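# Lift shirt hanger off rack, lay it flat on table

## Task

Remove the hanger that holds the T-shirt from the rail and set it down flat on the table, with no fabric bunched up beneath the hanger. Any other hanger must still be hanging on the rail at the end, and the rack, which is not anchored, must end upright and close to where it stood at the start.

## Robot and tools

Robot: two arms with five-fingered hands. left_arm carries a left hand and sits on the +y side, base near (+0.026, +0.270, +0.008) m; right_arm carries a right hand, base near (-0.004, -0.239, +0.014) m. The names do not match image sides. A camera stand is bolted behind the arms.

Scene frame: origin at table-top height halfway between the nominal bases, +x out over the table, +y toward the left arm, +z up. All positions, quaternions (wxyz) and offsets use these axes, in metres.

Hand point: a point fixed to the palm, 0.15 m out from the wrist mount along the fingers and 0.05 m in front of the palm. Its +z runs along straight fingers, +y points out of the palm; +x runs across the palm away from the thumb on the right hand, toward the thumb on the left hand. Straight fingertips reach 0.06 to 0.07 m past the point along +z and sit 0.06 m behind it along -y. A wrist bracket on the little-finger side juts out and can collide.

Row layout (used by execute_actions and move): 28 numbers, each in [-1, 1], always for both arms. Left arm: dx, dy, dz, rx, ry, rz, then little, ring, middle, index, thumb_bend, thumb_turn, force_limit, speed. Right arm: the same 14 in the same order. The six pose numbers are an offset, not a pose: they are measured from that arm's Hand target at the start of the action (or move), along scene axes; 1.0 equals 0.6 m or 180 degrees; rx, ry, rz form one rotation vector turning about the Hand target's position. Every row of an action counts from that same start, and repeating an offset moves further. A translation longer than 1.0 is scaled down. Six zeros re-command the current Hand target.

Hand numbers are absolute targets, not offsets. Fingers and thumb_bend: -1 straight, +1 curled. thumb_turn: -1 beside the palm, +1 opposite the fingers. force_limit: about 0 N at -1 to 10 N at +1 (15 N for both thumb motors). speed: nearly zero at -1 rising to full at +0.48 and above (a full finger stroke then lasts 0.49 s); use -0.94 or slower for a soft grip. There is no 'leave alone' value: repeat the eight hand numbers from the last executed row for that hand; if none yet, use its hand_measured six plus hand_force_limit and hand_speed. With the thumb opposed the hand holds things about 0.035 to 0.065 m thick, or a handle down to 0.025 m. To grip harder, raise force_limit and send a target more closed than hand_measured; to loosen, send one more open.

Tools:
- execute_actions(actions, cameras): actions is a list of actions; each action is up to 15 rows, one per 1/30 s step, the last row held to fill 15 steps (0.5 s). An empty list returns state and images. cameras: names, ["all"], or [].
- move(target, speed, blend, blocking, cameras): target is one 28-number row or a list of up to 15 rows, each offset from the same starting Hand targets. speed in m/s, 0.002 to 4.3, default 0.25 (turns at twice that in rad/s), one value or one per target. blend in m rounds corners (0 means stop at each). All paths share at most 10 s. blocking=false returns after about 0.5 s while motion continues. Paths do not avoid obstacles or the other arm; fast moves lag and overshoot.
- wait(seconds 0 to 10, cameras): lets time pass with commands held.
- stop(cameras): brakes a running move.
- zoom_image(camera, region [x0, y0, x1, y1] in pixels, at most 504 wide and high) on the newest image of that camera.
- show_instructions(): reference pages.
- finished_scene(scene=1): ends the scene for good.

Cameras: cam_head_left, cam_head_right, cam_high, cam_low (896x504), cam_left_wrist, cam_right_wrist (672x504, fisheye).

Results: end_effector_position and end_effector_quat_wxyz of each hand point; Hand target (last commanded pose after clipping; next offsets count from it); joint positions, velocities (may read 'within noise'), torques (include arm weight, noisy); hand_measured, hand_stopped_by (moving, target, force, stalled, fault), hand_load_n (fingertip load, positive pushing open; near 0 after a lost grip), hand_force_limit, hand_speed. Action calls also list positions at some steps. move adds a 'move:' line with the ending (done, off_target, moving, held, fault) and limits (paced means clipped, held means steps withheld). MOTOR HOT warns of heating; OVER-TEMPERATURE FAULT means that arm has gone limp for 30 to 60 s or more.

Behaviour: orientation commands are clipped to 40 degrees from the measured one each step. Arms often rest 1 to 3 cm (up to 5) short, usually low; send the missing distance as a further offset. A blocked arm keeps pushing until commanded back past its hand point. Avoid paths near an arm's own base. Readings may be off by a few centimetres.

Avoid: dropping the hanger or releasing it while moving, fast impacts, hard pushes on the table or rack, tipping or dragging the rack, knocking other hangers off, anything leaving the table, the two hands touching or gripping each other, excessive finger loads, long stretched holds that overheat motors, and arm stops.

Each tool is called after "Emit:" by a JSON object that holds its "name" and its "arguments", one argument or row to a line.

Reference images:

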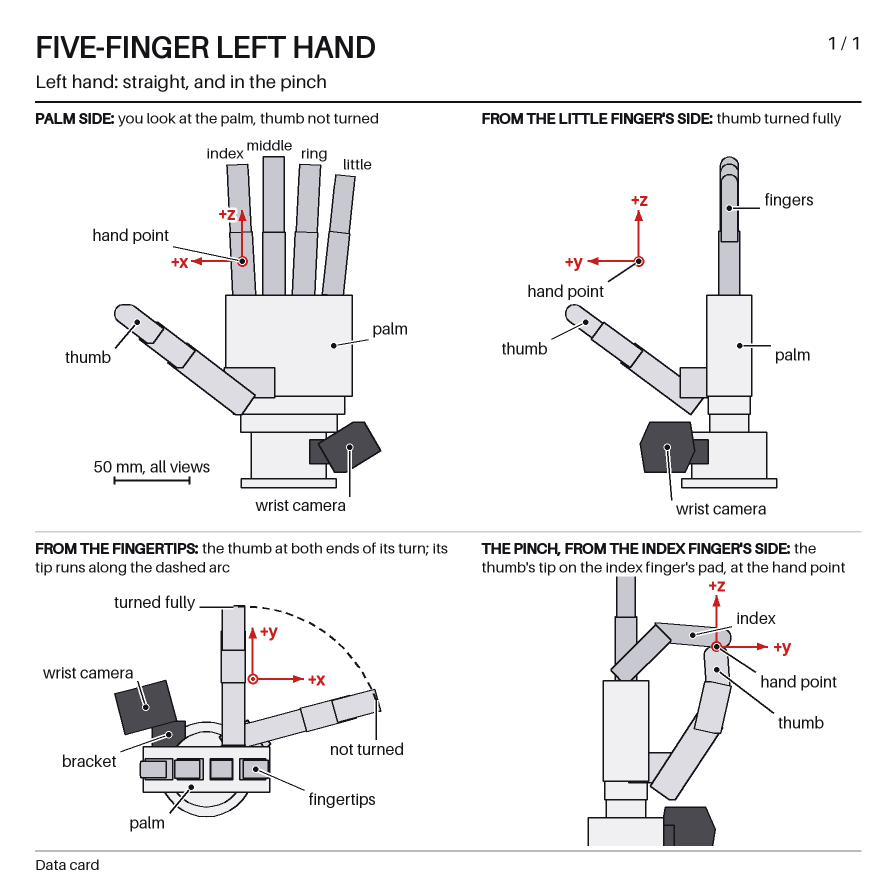

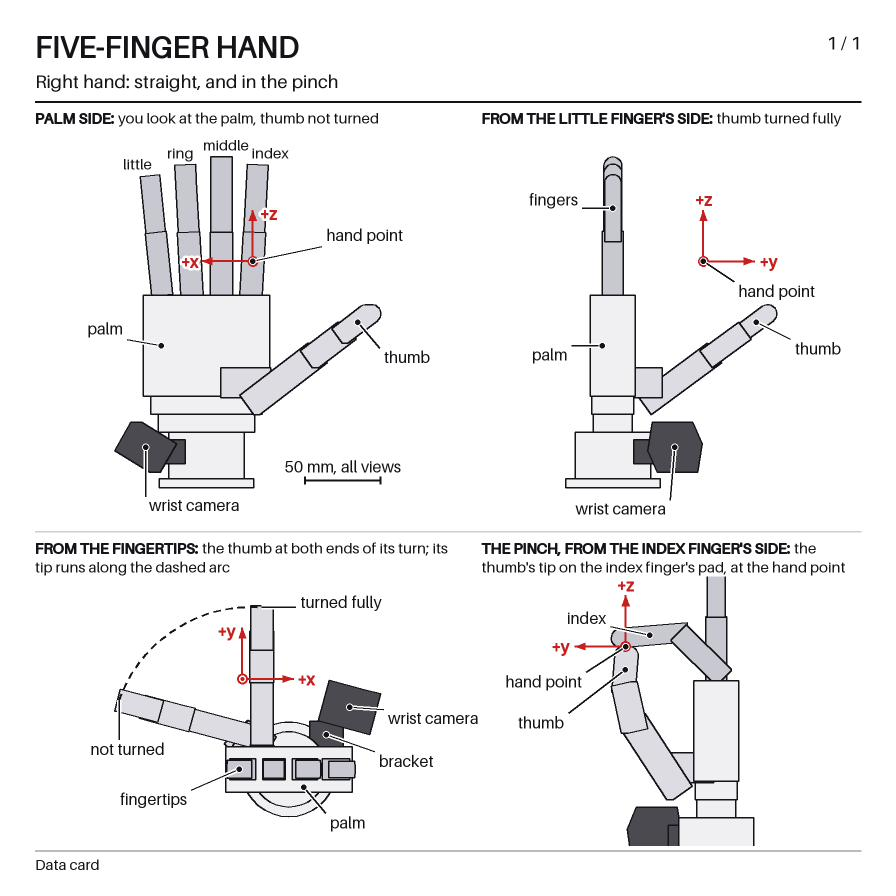

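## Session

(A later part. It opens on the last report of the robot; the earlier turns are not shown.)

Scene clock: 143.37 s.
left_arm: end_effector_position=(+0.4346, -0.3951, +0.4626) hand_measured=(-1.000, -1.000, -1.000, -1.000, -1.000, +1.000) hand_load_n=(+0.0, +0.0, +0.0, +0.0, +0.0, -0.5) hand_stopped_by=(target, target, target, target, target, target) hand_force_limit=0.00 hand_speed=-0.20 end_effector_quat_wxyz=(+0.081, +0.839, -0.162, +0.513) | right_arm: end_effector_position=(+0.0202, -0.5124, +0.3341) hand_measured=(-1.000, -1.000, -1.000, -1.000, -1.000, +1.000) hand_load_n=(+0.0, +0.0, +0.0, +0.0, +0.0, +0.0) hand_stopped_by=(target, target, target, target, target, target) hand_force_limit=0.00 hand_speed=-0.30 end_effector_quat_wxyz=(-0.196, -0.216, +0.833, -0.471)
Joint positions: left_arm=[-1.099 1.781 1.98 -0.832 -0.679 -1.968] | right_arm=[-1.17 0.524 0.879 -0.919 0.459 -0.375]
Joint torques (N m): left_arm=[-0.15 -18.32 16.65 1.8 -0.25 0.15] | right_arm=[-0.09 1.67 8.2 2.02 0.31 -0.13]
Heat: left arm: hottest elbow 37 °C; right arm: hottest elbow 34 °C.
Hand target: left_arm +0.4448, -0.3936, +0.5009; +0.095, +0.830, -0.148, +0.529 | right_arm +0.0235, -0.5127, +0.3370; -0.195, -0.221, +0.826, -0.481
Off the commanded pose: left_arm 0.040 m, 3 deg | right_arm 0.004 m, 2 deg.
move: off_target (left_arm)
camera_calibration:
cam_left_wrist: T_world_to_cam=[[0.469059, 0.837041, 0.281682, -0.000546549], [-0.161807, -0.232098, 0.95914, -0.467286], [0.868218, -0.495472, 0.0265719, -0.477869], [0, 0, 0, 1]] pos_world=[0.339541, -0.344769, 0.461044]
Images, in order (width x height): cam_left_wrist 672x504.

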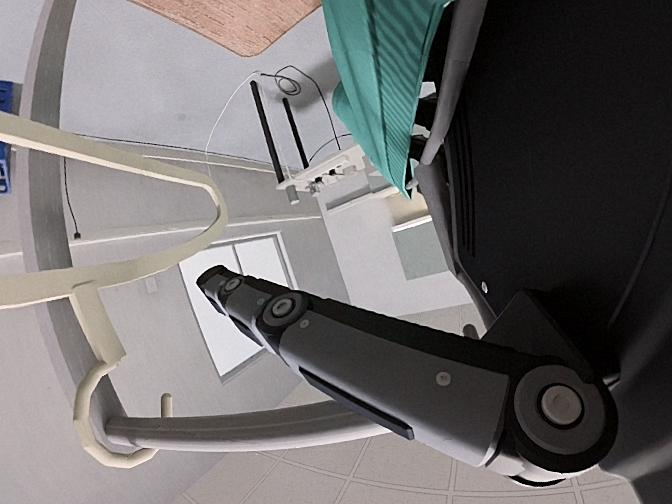

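Emit:
{"name": "move", "arguments": {
  "target": [
    [0,0,0,0,0,0,-1,-1,-1,-1,0.8,1,-0.4,-0.5,0,0,0,0,0,0,-1,-1,-1,-1,-1,1,0,-0.3]
  ],
  "speed": 0.05,
  "cameras": ["cam_left_wrist","cam_high","cam_head_right"]
}}

Emit:
{"name": "zoom_image", "arguments": {
  "camera": "cam_left_wrist",
  "region": [280, 60, 480, 300]
}}

Emit:
{"name": "zoom_image", "arguments": {
  "camera": "cam_high",
  "region": [195, 0, 345, 150]
}}

Scene clock: 146.33 s.
left_arm: end_effector_position=(+0.4346, -0.3951, +0.4626) hand_measured=(-1.000, -1.000, -1.000, -1.000, +0.702, +1.000) hand_load_n=(+0.0, +0.0, +0.0, +0.0, +8.0, +1.0) hand_stopped_by=(target, target, target, target, force, target) hand_force_limit=-0.40 hand_speed=-0.50 end_effector_quat_wxyz=(+0.081, +0.839, -0.162, +0.513) | right_arm: end_effector_position=(+0.0202, -0.5124, +0.3341) hand_measured=(-1.000, -1.000, -1.000, -1.000, -1.000, +1.000) hand_load_n=(+0.0, +0.0, +0.0, +0.0, +0.0, +0.0) hand_stopped_by=(target, target, target, target, target, target) hand_force_limit=0.00 hand_speed=-0.30 end_effector_quat_wxyz=(-0.196, -0.216, +0.833, -0.471)
Joint positions: left_arm=[-1.099 1.781 1.98 -0.832 -0.679 -1.968] | right_arm=[-1.17 0.524 0.879 -0.919 0.459 -0.375]
Joint torques (N m): left_arm=[0.32 -17.85 17.03 1.69 -0.29 0.16] | right_arm=[0.32 1.73 8.2 1.98 0.35 -0.18]
Heat: left arm: hottest elbow 37 °C; right arm: hottest elbow 34 °C.
Hand target: left_arm +0.4448, -0.3937, +0.5009; +0.095, +0.830, -0.148, +0.529 | right_arm +0.0235, -0.5127, +0.3370; -0.195, -0.221, +0.826, -0.481
Off the commanded pose: left_arm 0.040 m, 3 deg | right_arm 0.004 m, 2 deg.
move: off_target (left_arm)
camera_calibration:
cam_left_wrist: T_world_to_cam=[[0.469465, 0.836781, 0.281781, -0.000742298], [-0.161791, -0.232206, 0.959116, -0.467238], [0.868001, -0.495861, 0.0263711, -0.477748], [0, 0, 0, 1]] pos_world=[0.339439, -0.344771, 0.460943]
Images, in order (width x height): cam_head_right 896x504, cam_high 896x504, cam_left_wrist 672x504.

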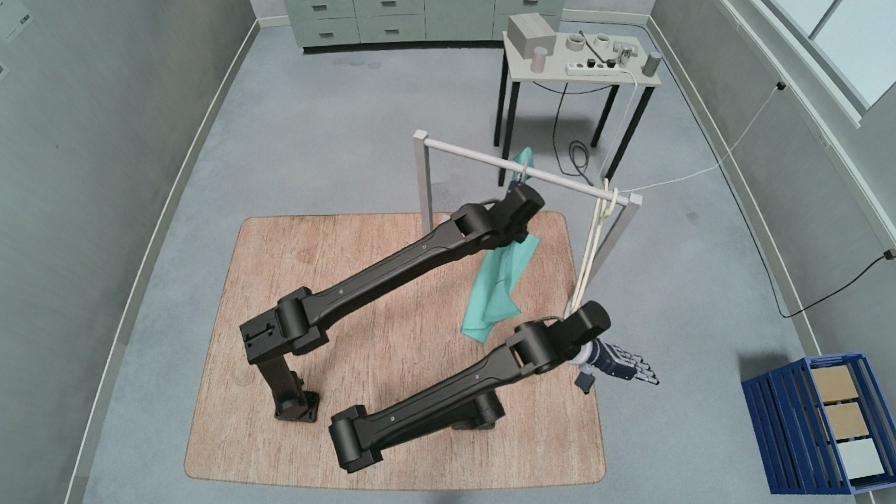

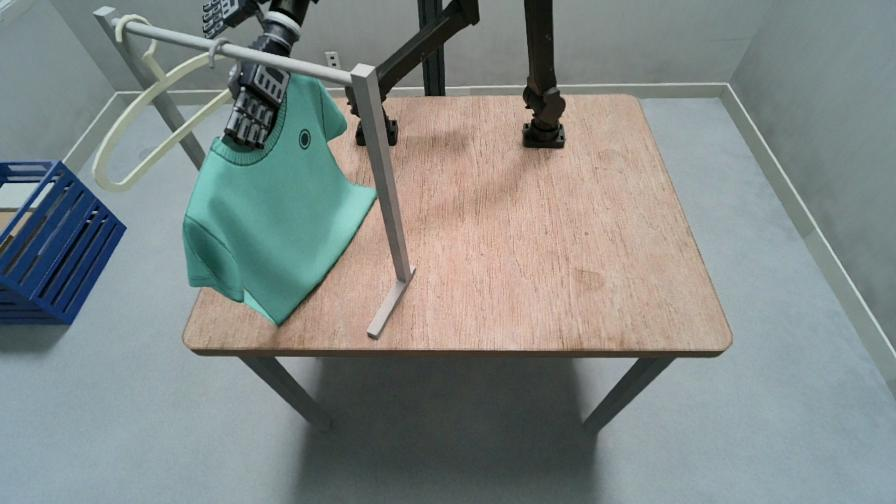

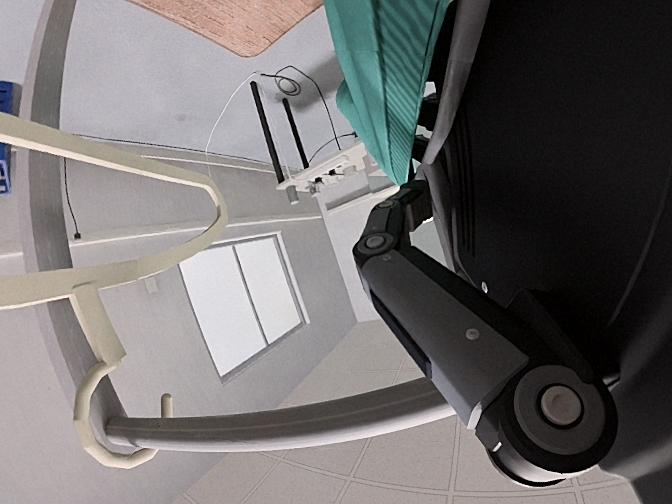

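Scaled by 2.100 from the camera's 672x504 image, which has a finer 960x720 frame.

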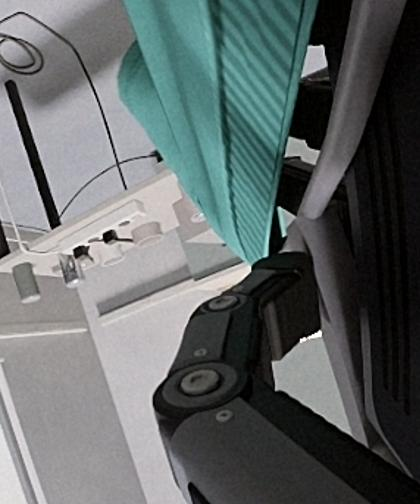

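Scaled by 3.360.

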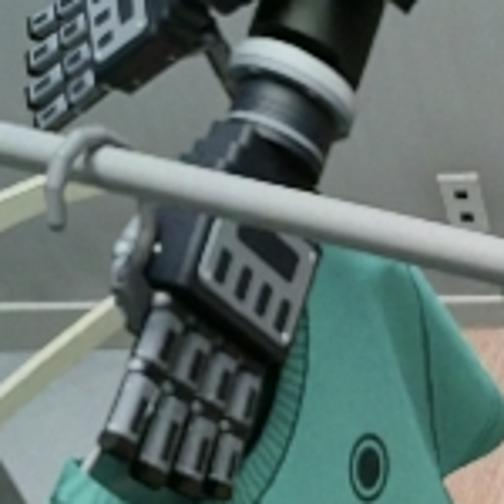

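Emit:
{"name": "move", "arguments": {
  "target": [
    [-0.0123,0.0052,0.037,0,0,0,-1,-1,-1,-1,0.8,1,-0.4,-0.5,0,0,0,0,0,0,-1,-1,-1,-1,-1,1,0,-0.3],
    [-0.02,0.0085,0.05,0,0,0,-1,-1,-1,-1,0.8,1,-0.4,-0.5,0,0,0,0,0,0,-1,-1,-1,-1,-1,1,0,-0.3]
  ],
  "speed": 0.05,
  "blend": [0.004,0],
  "cameras": ["cam_left_wrist","cam_high","cam_head_right"]
}}

Emit:
{"name": "zoom_image", "arguments": {
  "camera": "cam_high",
  "region": [175, 0, 325, 150]
}}

Emit:
{"name": "zoom_image", "arguments": {
  "camera": "cam_head_right",
  "region": [450, 120, 580, 250]
}}

Scene clock: 148.27 s.
left_arm: end_effector_position=(+0.4326, -0.3880, +0.4874) hand_measured=(-1.000, -1.000, -1.000, -1.000, +0.702, +1.000) hand_load_n=(+0.0, +0.0, +0.0, +0.5, +8.0, +1.0) hand_stopped_by=(target, target, target, target, force, target) hand_force_limit=-0.40 hand_speed=-0.50 end_effector_quat_wxyz=(+0.073, +0.841, -0.163, +0.511) | right_arm: end_effector_position=(+0.0202, -0.5124, +0.3341) hand_measured=(-1.000, -1.000, -1.000, -1.000, -1.000, +1.000) hand_load_n=(+0.0, +0.0, +0.0, +0.0, +0.0, +0.0) hand_stopped_by=(target, target, target, target, target, target) hand_force_limit=0.00 hand_speed=-0.30 end_effector_quat_wxyz=(-0.196, -0.216, +0.833, -0.471)
Joint positions: left_arm=[-1.099 1.785 2.062 -0.924 -0.685 -1.968] | right_arm=[-1.17 0.524 0.879 -0.919 0.459 -0.375]
Joint torques (N m): left_arm=[-0.97 -18.02 16.66 2.04 -0.42 0.06] | right_arm=[0.44 1.49 8.2 2.18 0.35 -0.18]
Heat: left arm: hottest elbow 38 °C; right arm: hottest elbow 34 °C.
Hand target: left_arm +0.4328, -0.3885, +0.5309; +0.095, +0.830, -0.148, +0.529 | right_arm +0.0235, -0.5127, +0.3370; -0.195, -0.221, +0.826, -0.481
Off the commanded pose: left_arm 0.044 m, 4 deg | right_arm 0.004 m, 2 deg.
move: off_target (left_arm)
camera_calibration:
cam_left_wrist: T_world_to_cam=[[0.465551, 0.835001, 0.29332, -0.0173928], [-0.158049, -0.247659, 0.955869, -0.495758], [0.870794, -0.491364, 0.0166731, -0.467865], [0, 0, 0, 1]] pos_world=[0.337158, -0.338148, 0.486782]
Images, in order (width x height): cam_head_right 896x504, cam_high 896x504, cam_left_wrist 672x504.

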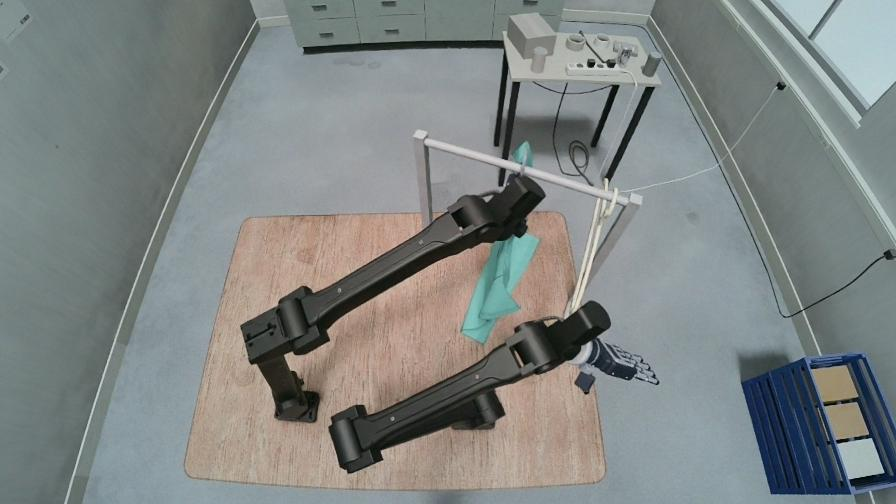

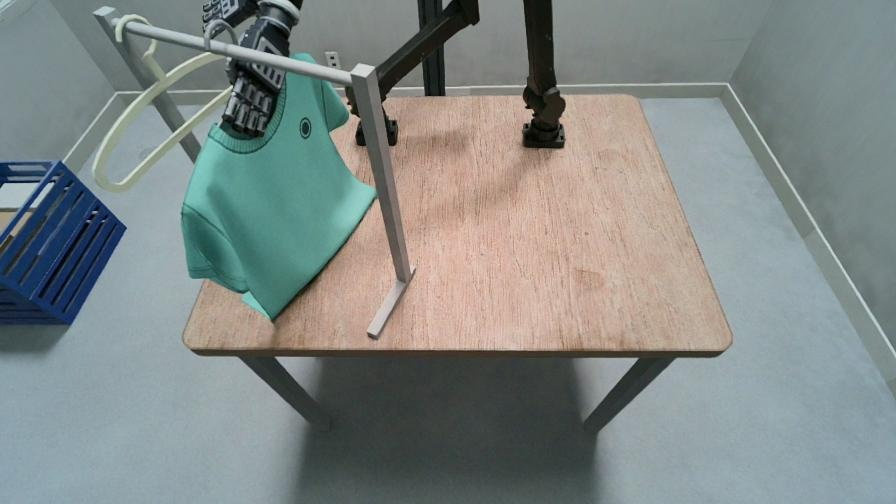

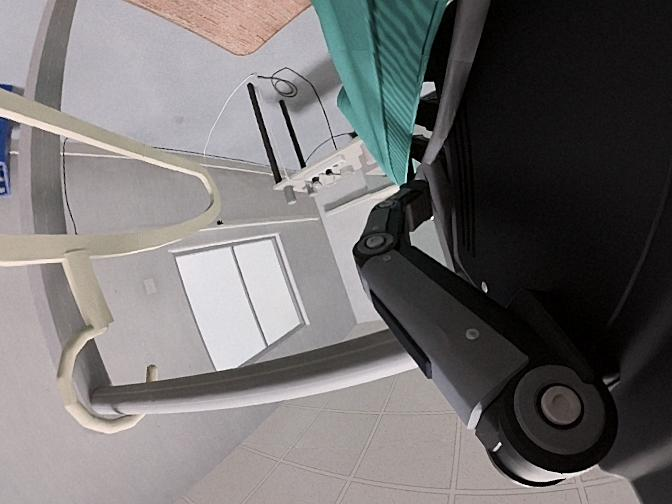

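Scaled by 3.360.

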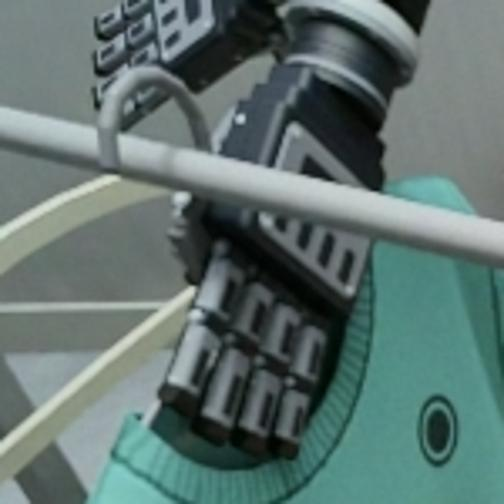

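Scaled by 3.877.

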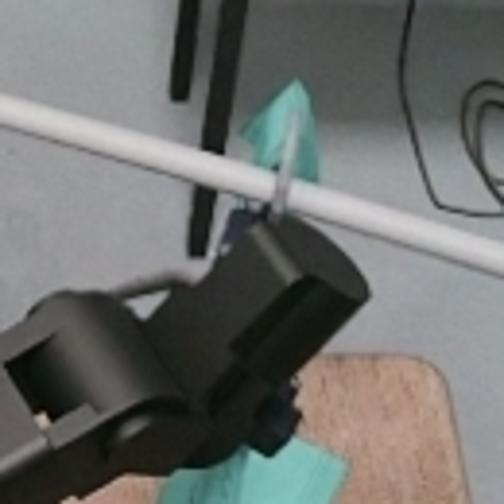

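Emit:
{"name": "move", "arguments": {
  "target": [
    [-0.008,0.003,0.022,0,0,0,-1,-1,-1,-1,0.8,1,-0.4,-0.5,0,0,0,0,0,0,-1,-1,-1,-1,-1,1,0,-0.3]
  ],
  "speed": 0.05,
  "cameras": ["cam_left_wrist","cam_high","cam_head_right"]
}}

Emit:
{"name": "zoom_image", "arguments": {
  "camera": "cam_high",
  "region": [175, 0, 325, 150]
}}

Scene clock: 149.50 s.
left_arm: end_effector_position=(+0.4316, -0.3844, +0.4926) hand_measured=(-1.000, -1.000, -1.000, -1.000, +0.702, +1.000) hand_load_n=(-0.5, +0.0, +0.0, +0.5, +7.5, +1.0) hand_stopped_by=(target, target, target, target, force, target) hand_force_limit=-0.40 hand_speed=-0.50 end_effector_quat_wxyz=(+0.066, +0.843, -0.166, +0.508) | right_arm: end_effector_position=(+0.0202, -0.5124, +0.3341) hand_measured=(-1.000, -1.000, -1.000, -1.000, -1.000, +1.000) hand_load_n=(+0.0, +0.0, +0.0, +0.0, +0.5, +0.0) hand_stopped_by=(target, target, target, target, target, target) hand_force_limit=0.00 hand_speed=-0.30 end_effector_quat_wxyz=(-0.196, -0.216, +0.833, -0.471)
Joint positions: left_arm=[-1.099 1.789 2.092 -0.967 -0.689 -1.968] | right_arm=[-1.17 0.524 0.879 -0.919 0.459 -0.375]
Joint torques (N m): left_arm=[-1.38 -18.96 17.24 1.98 -0.49 -0.08] | right_arm=[0.62 1.85 8.13 2.03 0.33 -0.15]
Heat: left arm: hottest elbow 38 °C; right arm: hottest elbow 34 °C.
Hand target: left_arm +0.4280, -0.3866, +0.5442; +0.095, +0.830, -0.148, +0.529 | right_arm +0.0235, -0.5127, +0.3370; -0.195, -0.221, +0.826, -0.481
Off the commanded pose: left_arm 0.052 m, 5 deg | right_arm 0.004 m, 2 deg.
move: off_target (left_arm)
camera_calibration:
cam_left_wrist: T_world_to_cam=[[0.464584, 0.831534, 0.304487, -0.0278747], [-0.152429, -0.263621, 0.952507, -0.506933], [0.872311, -0.488932, 0.00427622, -0.459111], [0, 0, 0, 1]] pos_world=[0.336167, -0.334934, 0.493308]
Images, in order (width x height): cam_head_right 896x504, cam_high 896x504, cam_left_wrist 672x504.

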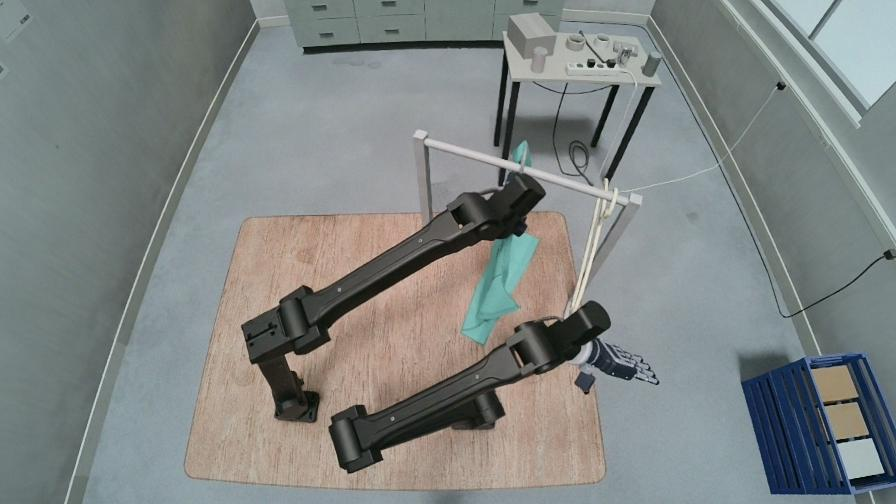

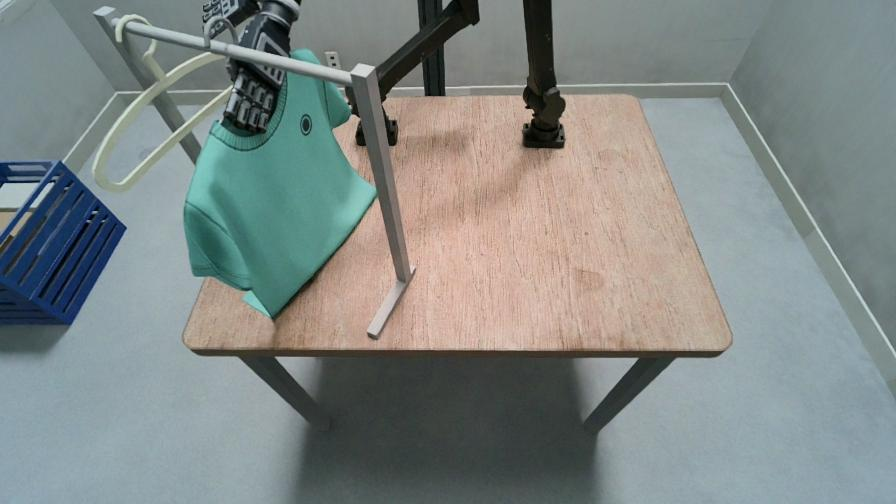

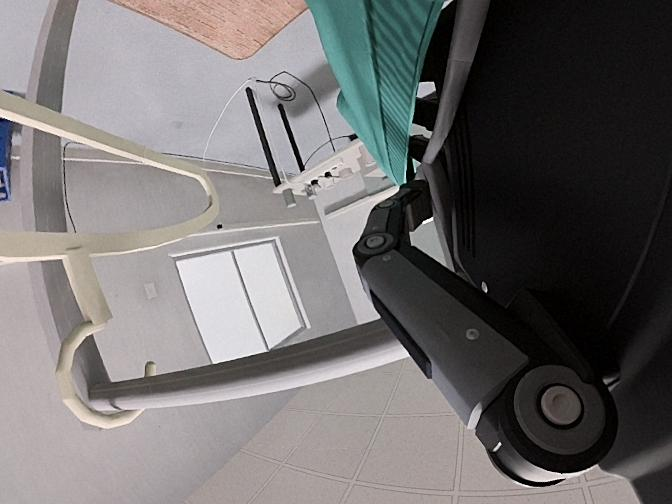

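Scaled by 3.360.

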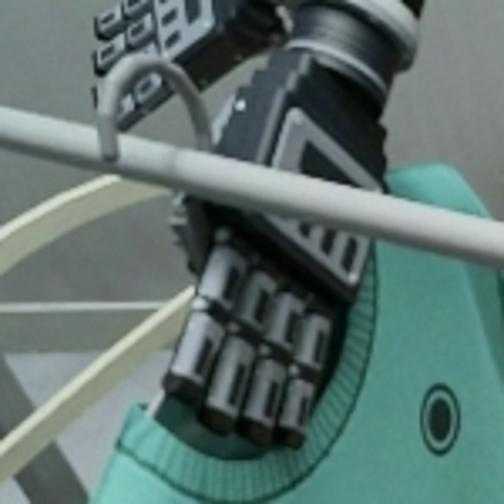

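Emit:
{"name": "zoom_image", "arguments": {
  "camera": "cam_high",
  "region": [330, 50, 430, 350]
}}

Emit:
{"name": "zoom_image", "arguments": {
  "camera": "cam_high",
  "region": [80, 0, 220, 100]
}}

Scaled by 1.680.

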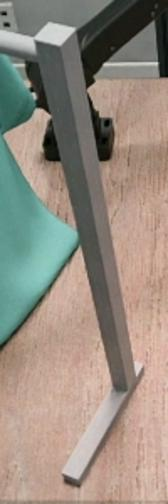

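Scaled by 3.600.

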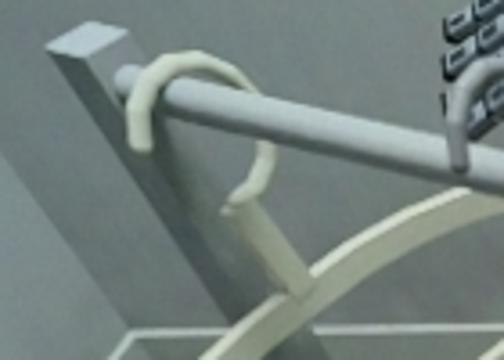

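Emit:
{"name": "move", "arguments": {
  "target": [
    [-0.02,0.006,-0.015,0,0,0,-1,-1,-1,-1,0.8,1,-0.4,-0.5,0,0,0,0,0,0,-1,-1,-1,-1,-1,1,0,-0.3]
  ],
  "speed": 0.05,
  "cameras": ["cam_left_wrist","cam_high","cam_head_right"]
}}

Emit:
{"name": "zoom_image", "arguments": {
  "camera": "cam_high",
  "region": [175, 0, 325, 150]
}}

Emit:
{"name": "zoom_image", "arguments": {
  "camera": "cam_head_right",
  "region": [450, 120, 580, 250]
}}

Scene clock: 150.80 s.
left_arm: end_effector_position=(+0.4277, -0.3861, +0.4933) hand_measured=(-1.000, -1.000, -1.000, -1.000, +0.702, +1.000) hand_load_n=(+0.0, +0.0, +0.0, +0.0, +7.5, +1.5) hand_stopped_by=(target, target, target, target, force, target) hand_force_limit=-0.40 hand_speed=-0.50 end_effector_quat_wxyz=(+0.064, +0.841, -0.166, +0.510) | right_arm: end_effector_position=(+0.0202, -0.5124, +0.3341) hand_measured=(-1.000, -1.000, -1.000, -1.000, -1.000, +1.000) hand_load_n=(+0.0, +0.0, +0.0, +0.0, +0.0, +0.5) hand_stopped_by=(target, target, target, target, target, target) hand_force_limit=0.00 hand_speed=-0.30 end_effector_quat_wxyz=(-0.196, -0.216, +0.833, -0.471)
Joint positions: left_arm=[-1.108 1.789 2.092 -0.967 -0.701 -1.969] | right_arm=[-1.17 0.524 0.879 -0.919 0.459 -0.375]
Joint torques (N m): left_arm=[-2.32 -20.95 12.21 2.67 -0.5 -0.15] | right_arm=[0.56 1.44 8.21 2 0.32 -0.16]
Heat: left arm: hottest elbow 38 °C; right arm: hottest elbow 34 °C.
Hand target: left_arm +0.4159, -0.3831, +0.5352; +0.095, +0.830, -0.148, +0.529 | right_arm +0.0235, -0.5127, +0.3370; -0.195, -0.221, +0.826, -0.481
Off the commanded pose: left_arm 0.044 m, 5 deg | right_arm 0.004 m, 2 deg.
move: off_target (left_arm)
camera_calibration:
cam_left_wrist: T_world_to_cam=[[0.461522, 0.831387, 0.309504, -0.0260545], [-0.158194, -0.266163, 0.950858, -0.506362], [0.87291, -0.487803, 0.00868062, -0.458411], [0, 0, 0, 1]] pos_world=[0.332073, -0.336728, 0.493522]
Images, in order (width x height): cam_head_right 896x504, cam_high 896x504, cam_left_wrist 672x504.

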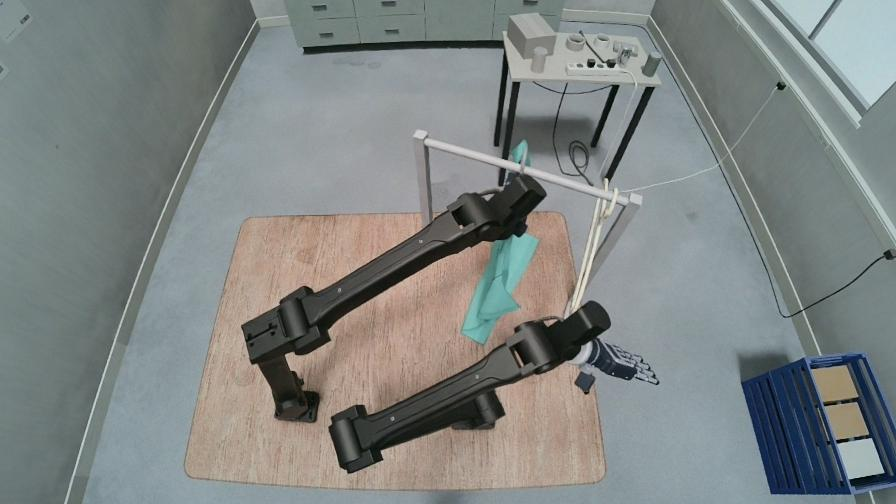

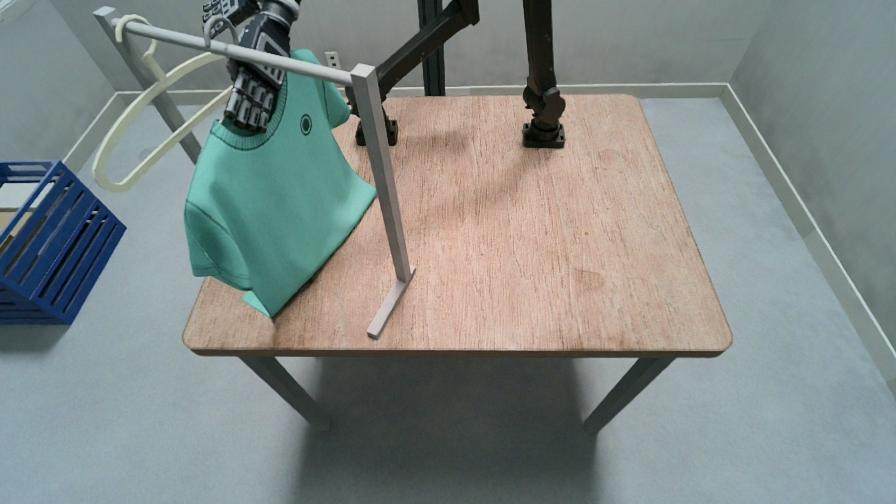

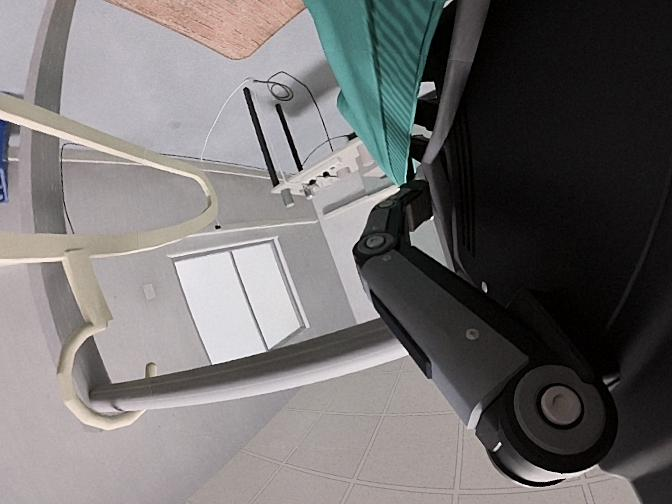

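Scaled by 3.360.

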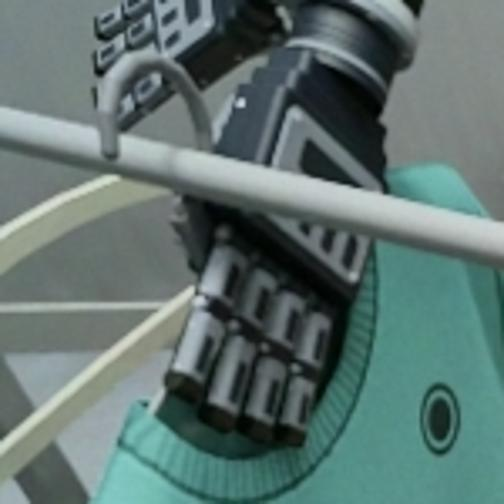

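Scaled by 3.877.

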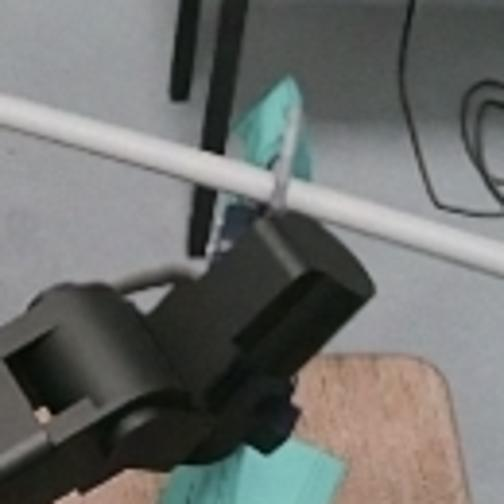

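Emit:
{"name": "move", "arguments": {
  "target": [
    [-0.02,0.008,-0.05,0,0,0,-1,-1,-1,-1,0.8,1,-0.4,-0.5,0,0,0,0,0,0,-1,-1,-1,-1,-1,1,0,-0.3]
  ],
  "speed": 0.05,
  "cameras": ["cam_left_wrist","cam_high","cam_head_right"]
}}

Emit:
{"name": "zoom_image", "arguments": {
  "camera": "cam_high",
  "region": [175, 0, 325, 150]
}}

Emit:
{"name": "zoom_image", "arguments": {
  "camera": "cam_head_right",
  "region": [450, 120, 580, 250]
}}

Scene clock: 152.30 s.
left_arm: end_effector_position=(+0.4129, -0.3814, +0.4704) hand_measured=(-1.000, -1.000, -1.000, -1.000, +0.702, +1.000) hand_load_n=(+0.0, +0.0, +0.0, +0.0, +7.5, +1.5) hand_stopped_by=(target, target, target, target, force, target) hand_force_limit=-0.40 hand_speed=-0.50 end_effector_quat_wxyz=(+0.068, +0.839, -0.165, +0.514) | right_arm: end_effector_position=(+0.0202, -0.5124, +0.3341) hand_measured=(-1.000, -1.000, -1.000, -1.000, -1.000, +1.000) hand_load_n=(+0.0, +0.0, +0.0, +0.0, +0.0, +0.0) hand_stopped_by=(target, target, target, target, target, target) hand_force_limit=0.00 hand_speed=-0.30 end_effector_quat_wxyz=(-0.196, -0.216, +0.833, -0.471)
Joint positions: left_arm=[-1.127 1.733 1.946 -0.874 -0.716 -1.98] | right_arm=[-1.17 0.524 0.879 -0.919 0.459 -0.375]
Joint torques (N m): left_arm=[-2.43 -19.49 11.84 2.74 -0.46 -0.11] | right_arm=[0.09 1.61 8.16 2.02 0.32 -0.14]
Heat: left arm: hottest elbow 38 °C; right arm: hottest elbow 34 °C.
Hand target: left_arm +0.4039, -0.3784, +0.5051; +0.095, +0.830, -0.148, +0.529 | right_arm +0.0235, -0.5127, +0.3370; -0.195, -0.221, +0.826, -0.481
Off the commanded pose: left_arm 0.036 m, 4 deg | right_arm 0.004 m, 2 deg.
move: off_target (left_arm)
camera_calibration:
cam_left_wrist: T_world_to_cam=[[0.46105, 0.833417, 0.304711, -0.0129025], [-0.165187, -0.256777, 0.95225, -0.479819], [0.871864, -0.489369, 0.0192825, -0.448096], [0, 0, 0, 1]] pos_world=[0.317368, -0.331738, 0.469479]
Images, in order (width x height): cam_head_right 896x504, cam_high 896x504, cam_left_wrist 672x504.

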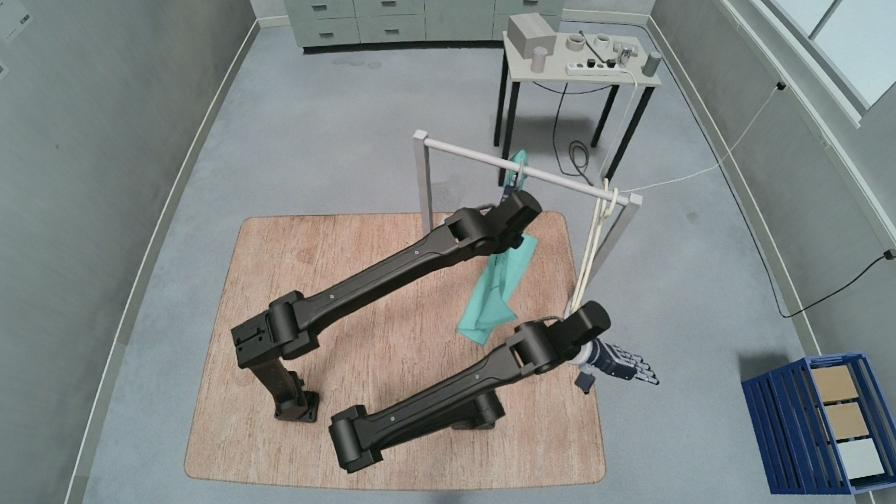

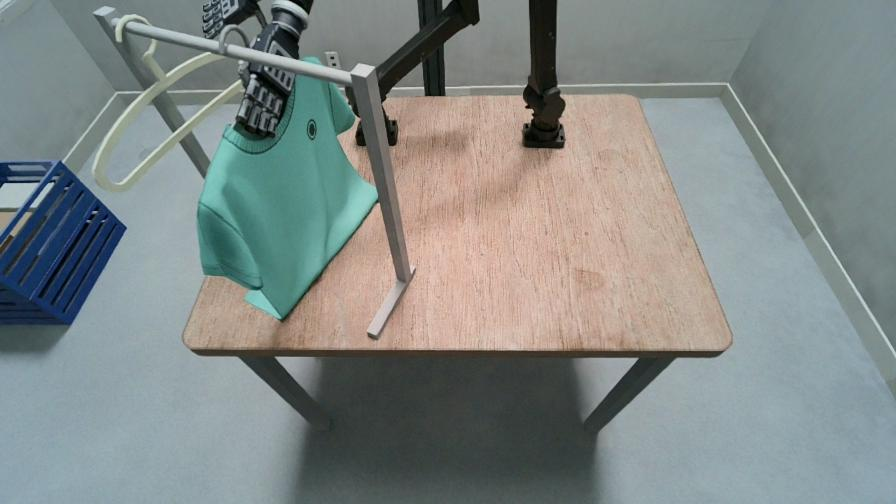

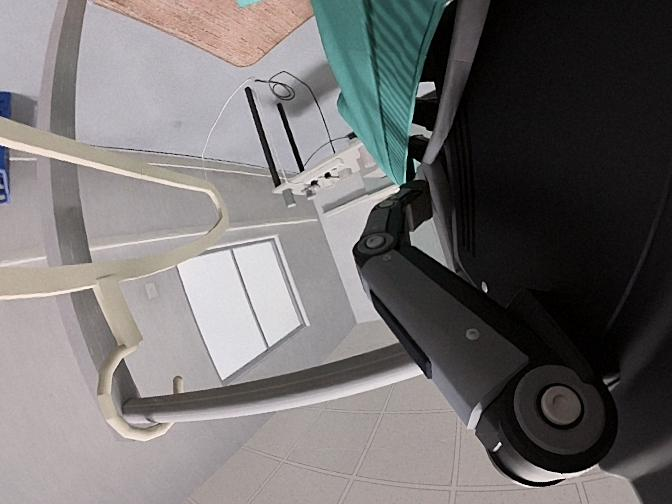

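Scaled by 3.360.

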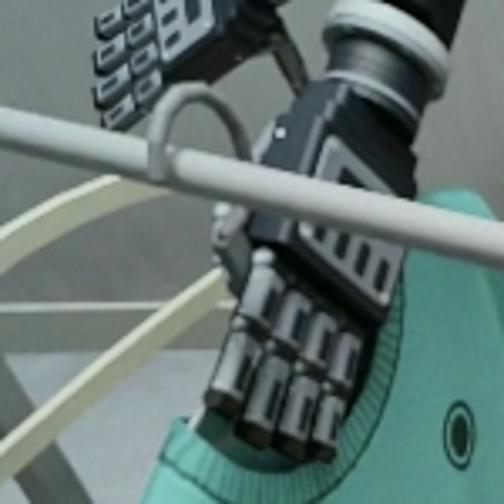

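Scaled by 3.877.

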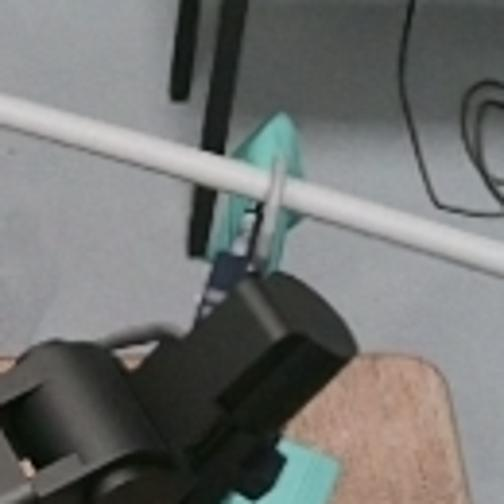

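Emit:
{"name": "move", "arguments": {
  "target": [
    [0.0,0.0,0.043,0,0,0,-1,-1,-1,-1,0.8,1,-0.4,-0.5,0,0,0,0,0,0,-1,-1,-1,-1,-1,1,0,-0.3]
  ],
  "speed": 0.05,
  "cameras": ["cam_left_wrist","cam_high","cam_head_right"]
}}

Emit:
{"name": "zoom_image", "arguments": {
  "camera": "cam_high",
  "region": [175, 0, 325, 150]
}}

Emit:
{"name": "zoom_image", "arguments": {
  "camera": "cam_head_right",
  "region": [450, 120, 580, 250]
}}

Scene clock: 153.53 s.
left_arm: end_effector_position=(+0.4110, -0.3772, +0.4767) hand_measured=(-1.000, -1.000, -1.000, -1.000, +0.702, +1.000) hand_load_n=(+0.0, +0.0, +0.0, +0.5, +8.0, +1.0) hand_stopped_by=(target, target, target, target, force, target) hand_force_limit=-0.40 hand_speed=-0.50 end_effector_quat_wxyz=(+0.062, +0.842, -0.169, +0.509) | right_arm: end_effector_position=(+0.0202, -0.5124, +0.3341) hand_measured=(-1.000, -1.000, -1.000, -1.000, -1.000, +1.000) hand_load_n=(+0.0, +0.0, +0.0, +0.0, +0.0, +0.0) hand_stopped_by=(target, target, target, target, target, target) hand_force_limit=0.00 hand_speed=-0.30 end_effector_quat_wxyz=(-0.196, -0.216, +0.833, -0.471)
Joint positions: left_arm=[-1.127 1.733 1.974 -0.921 -0.716 -1.98] | right_arm=[-1.17 0.524 0.879 -0.919 0.459 -0.375]
Joint torques (N m): left_arm=[-0.91 -18.67 16.51 1.78 -0.49 -0.11] | right_arm=[0.73 1.85 8.24 1.91 0.34 -0.16]
Heat: left arm: hottest elbow 38 °C; right arm: hottest elbow 34 °C.
Hand target: left_arm +0.4039, -0.3784, +0.5307; +0.095, +0.830, -0.149, +0.529 | right_arm +0.0235, -0.5127, +0.3370; -0.195, -0.221, +0.826, -0.481
Off the commanded pose: left_arm 0.055 m, 5 deg | right_arm 0.004 m, 2 deg.
move: off_target (left_arm)
camera_calibration:
cam_left_wrist: T_world_to_cam=[[0.463381, 0.828101, 0.315478, -0.0254899], [-0.158177, -0.272996, 0.948922, -0.492443], [0.871928, -0.489614, 0.00448496, -0.437705], [0, 0, 0, 1]] pos_world=[0.315566, -0.327633, 0.477294]
Images, in order (width x height): cam_head_right 896x504, cam_high 896x504, cam_left_wrist 672x504.

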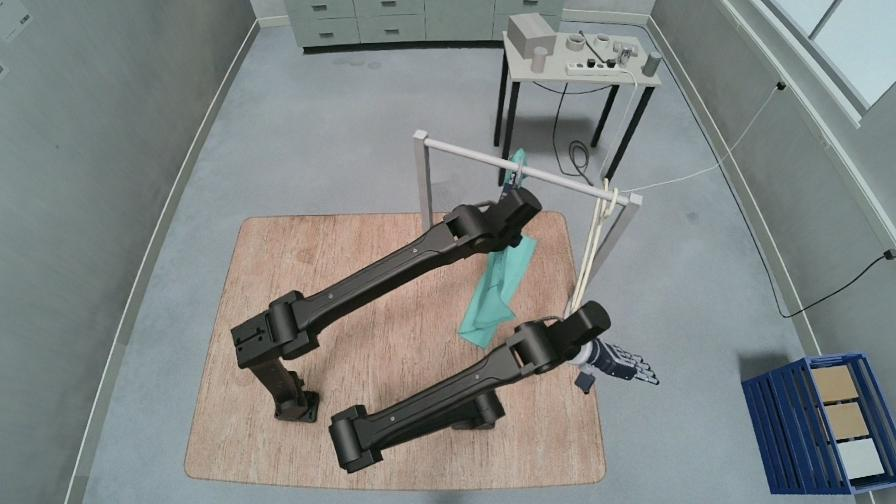

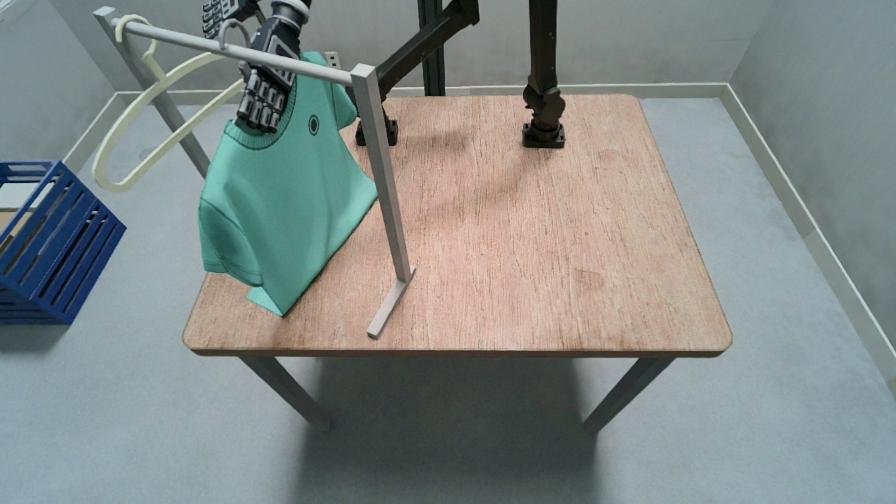

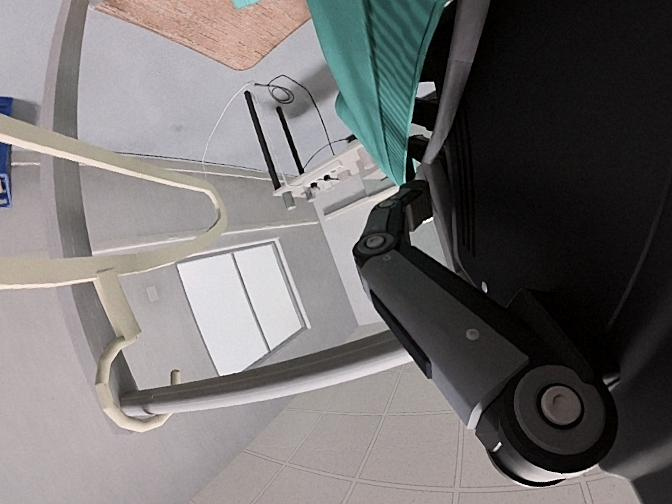

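Scaled by 3.360.

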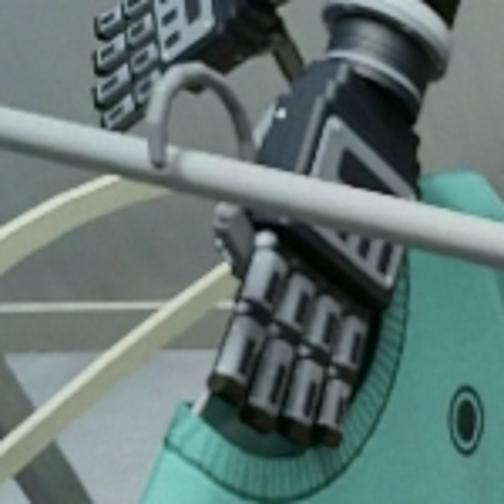

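Scaled by 3.877.

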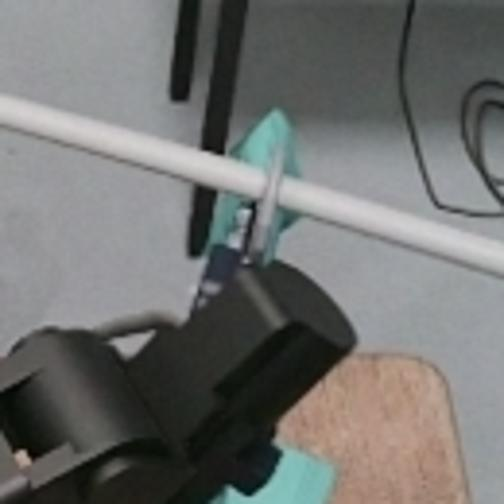

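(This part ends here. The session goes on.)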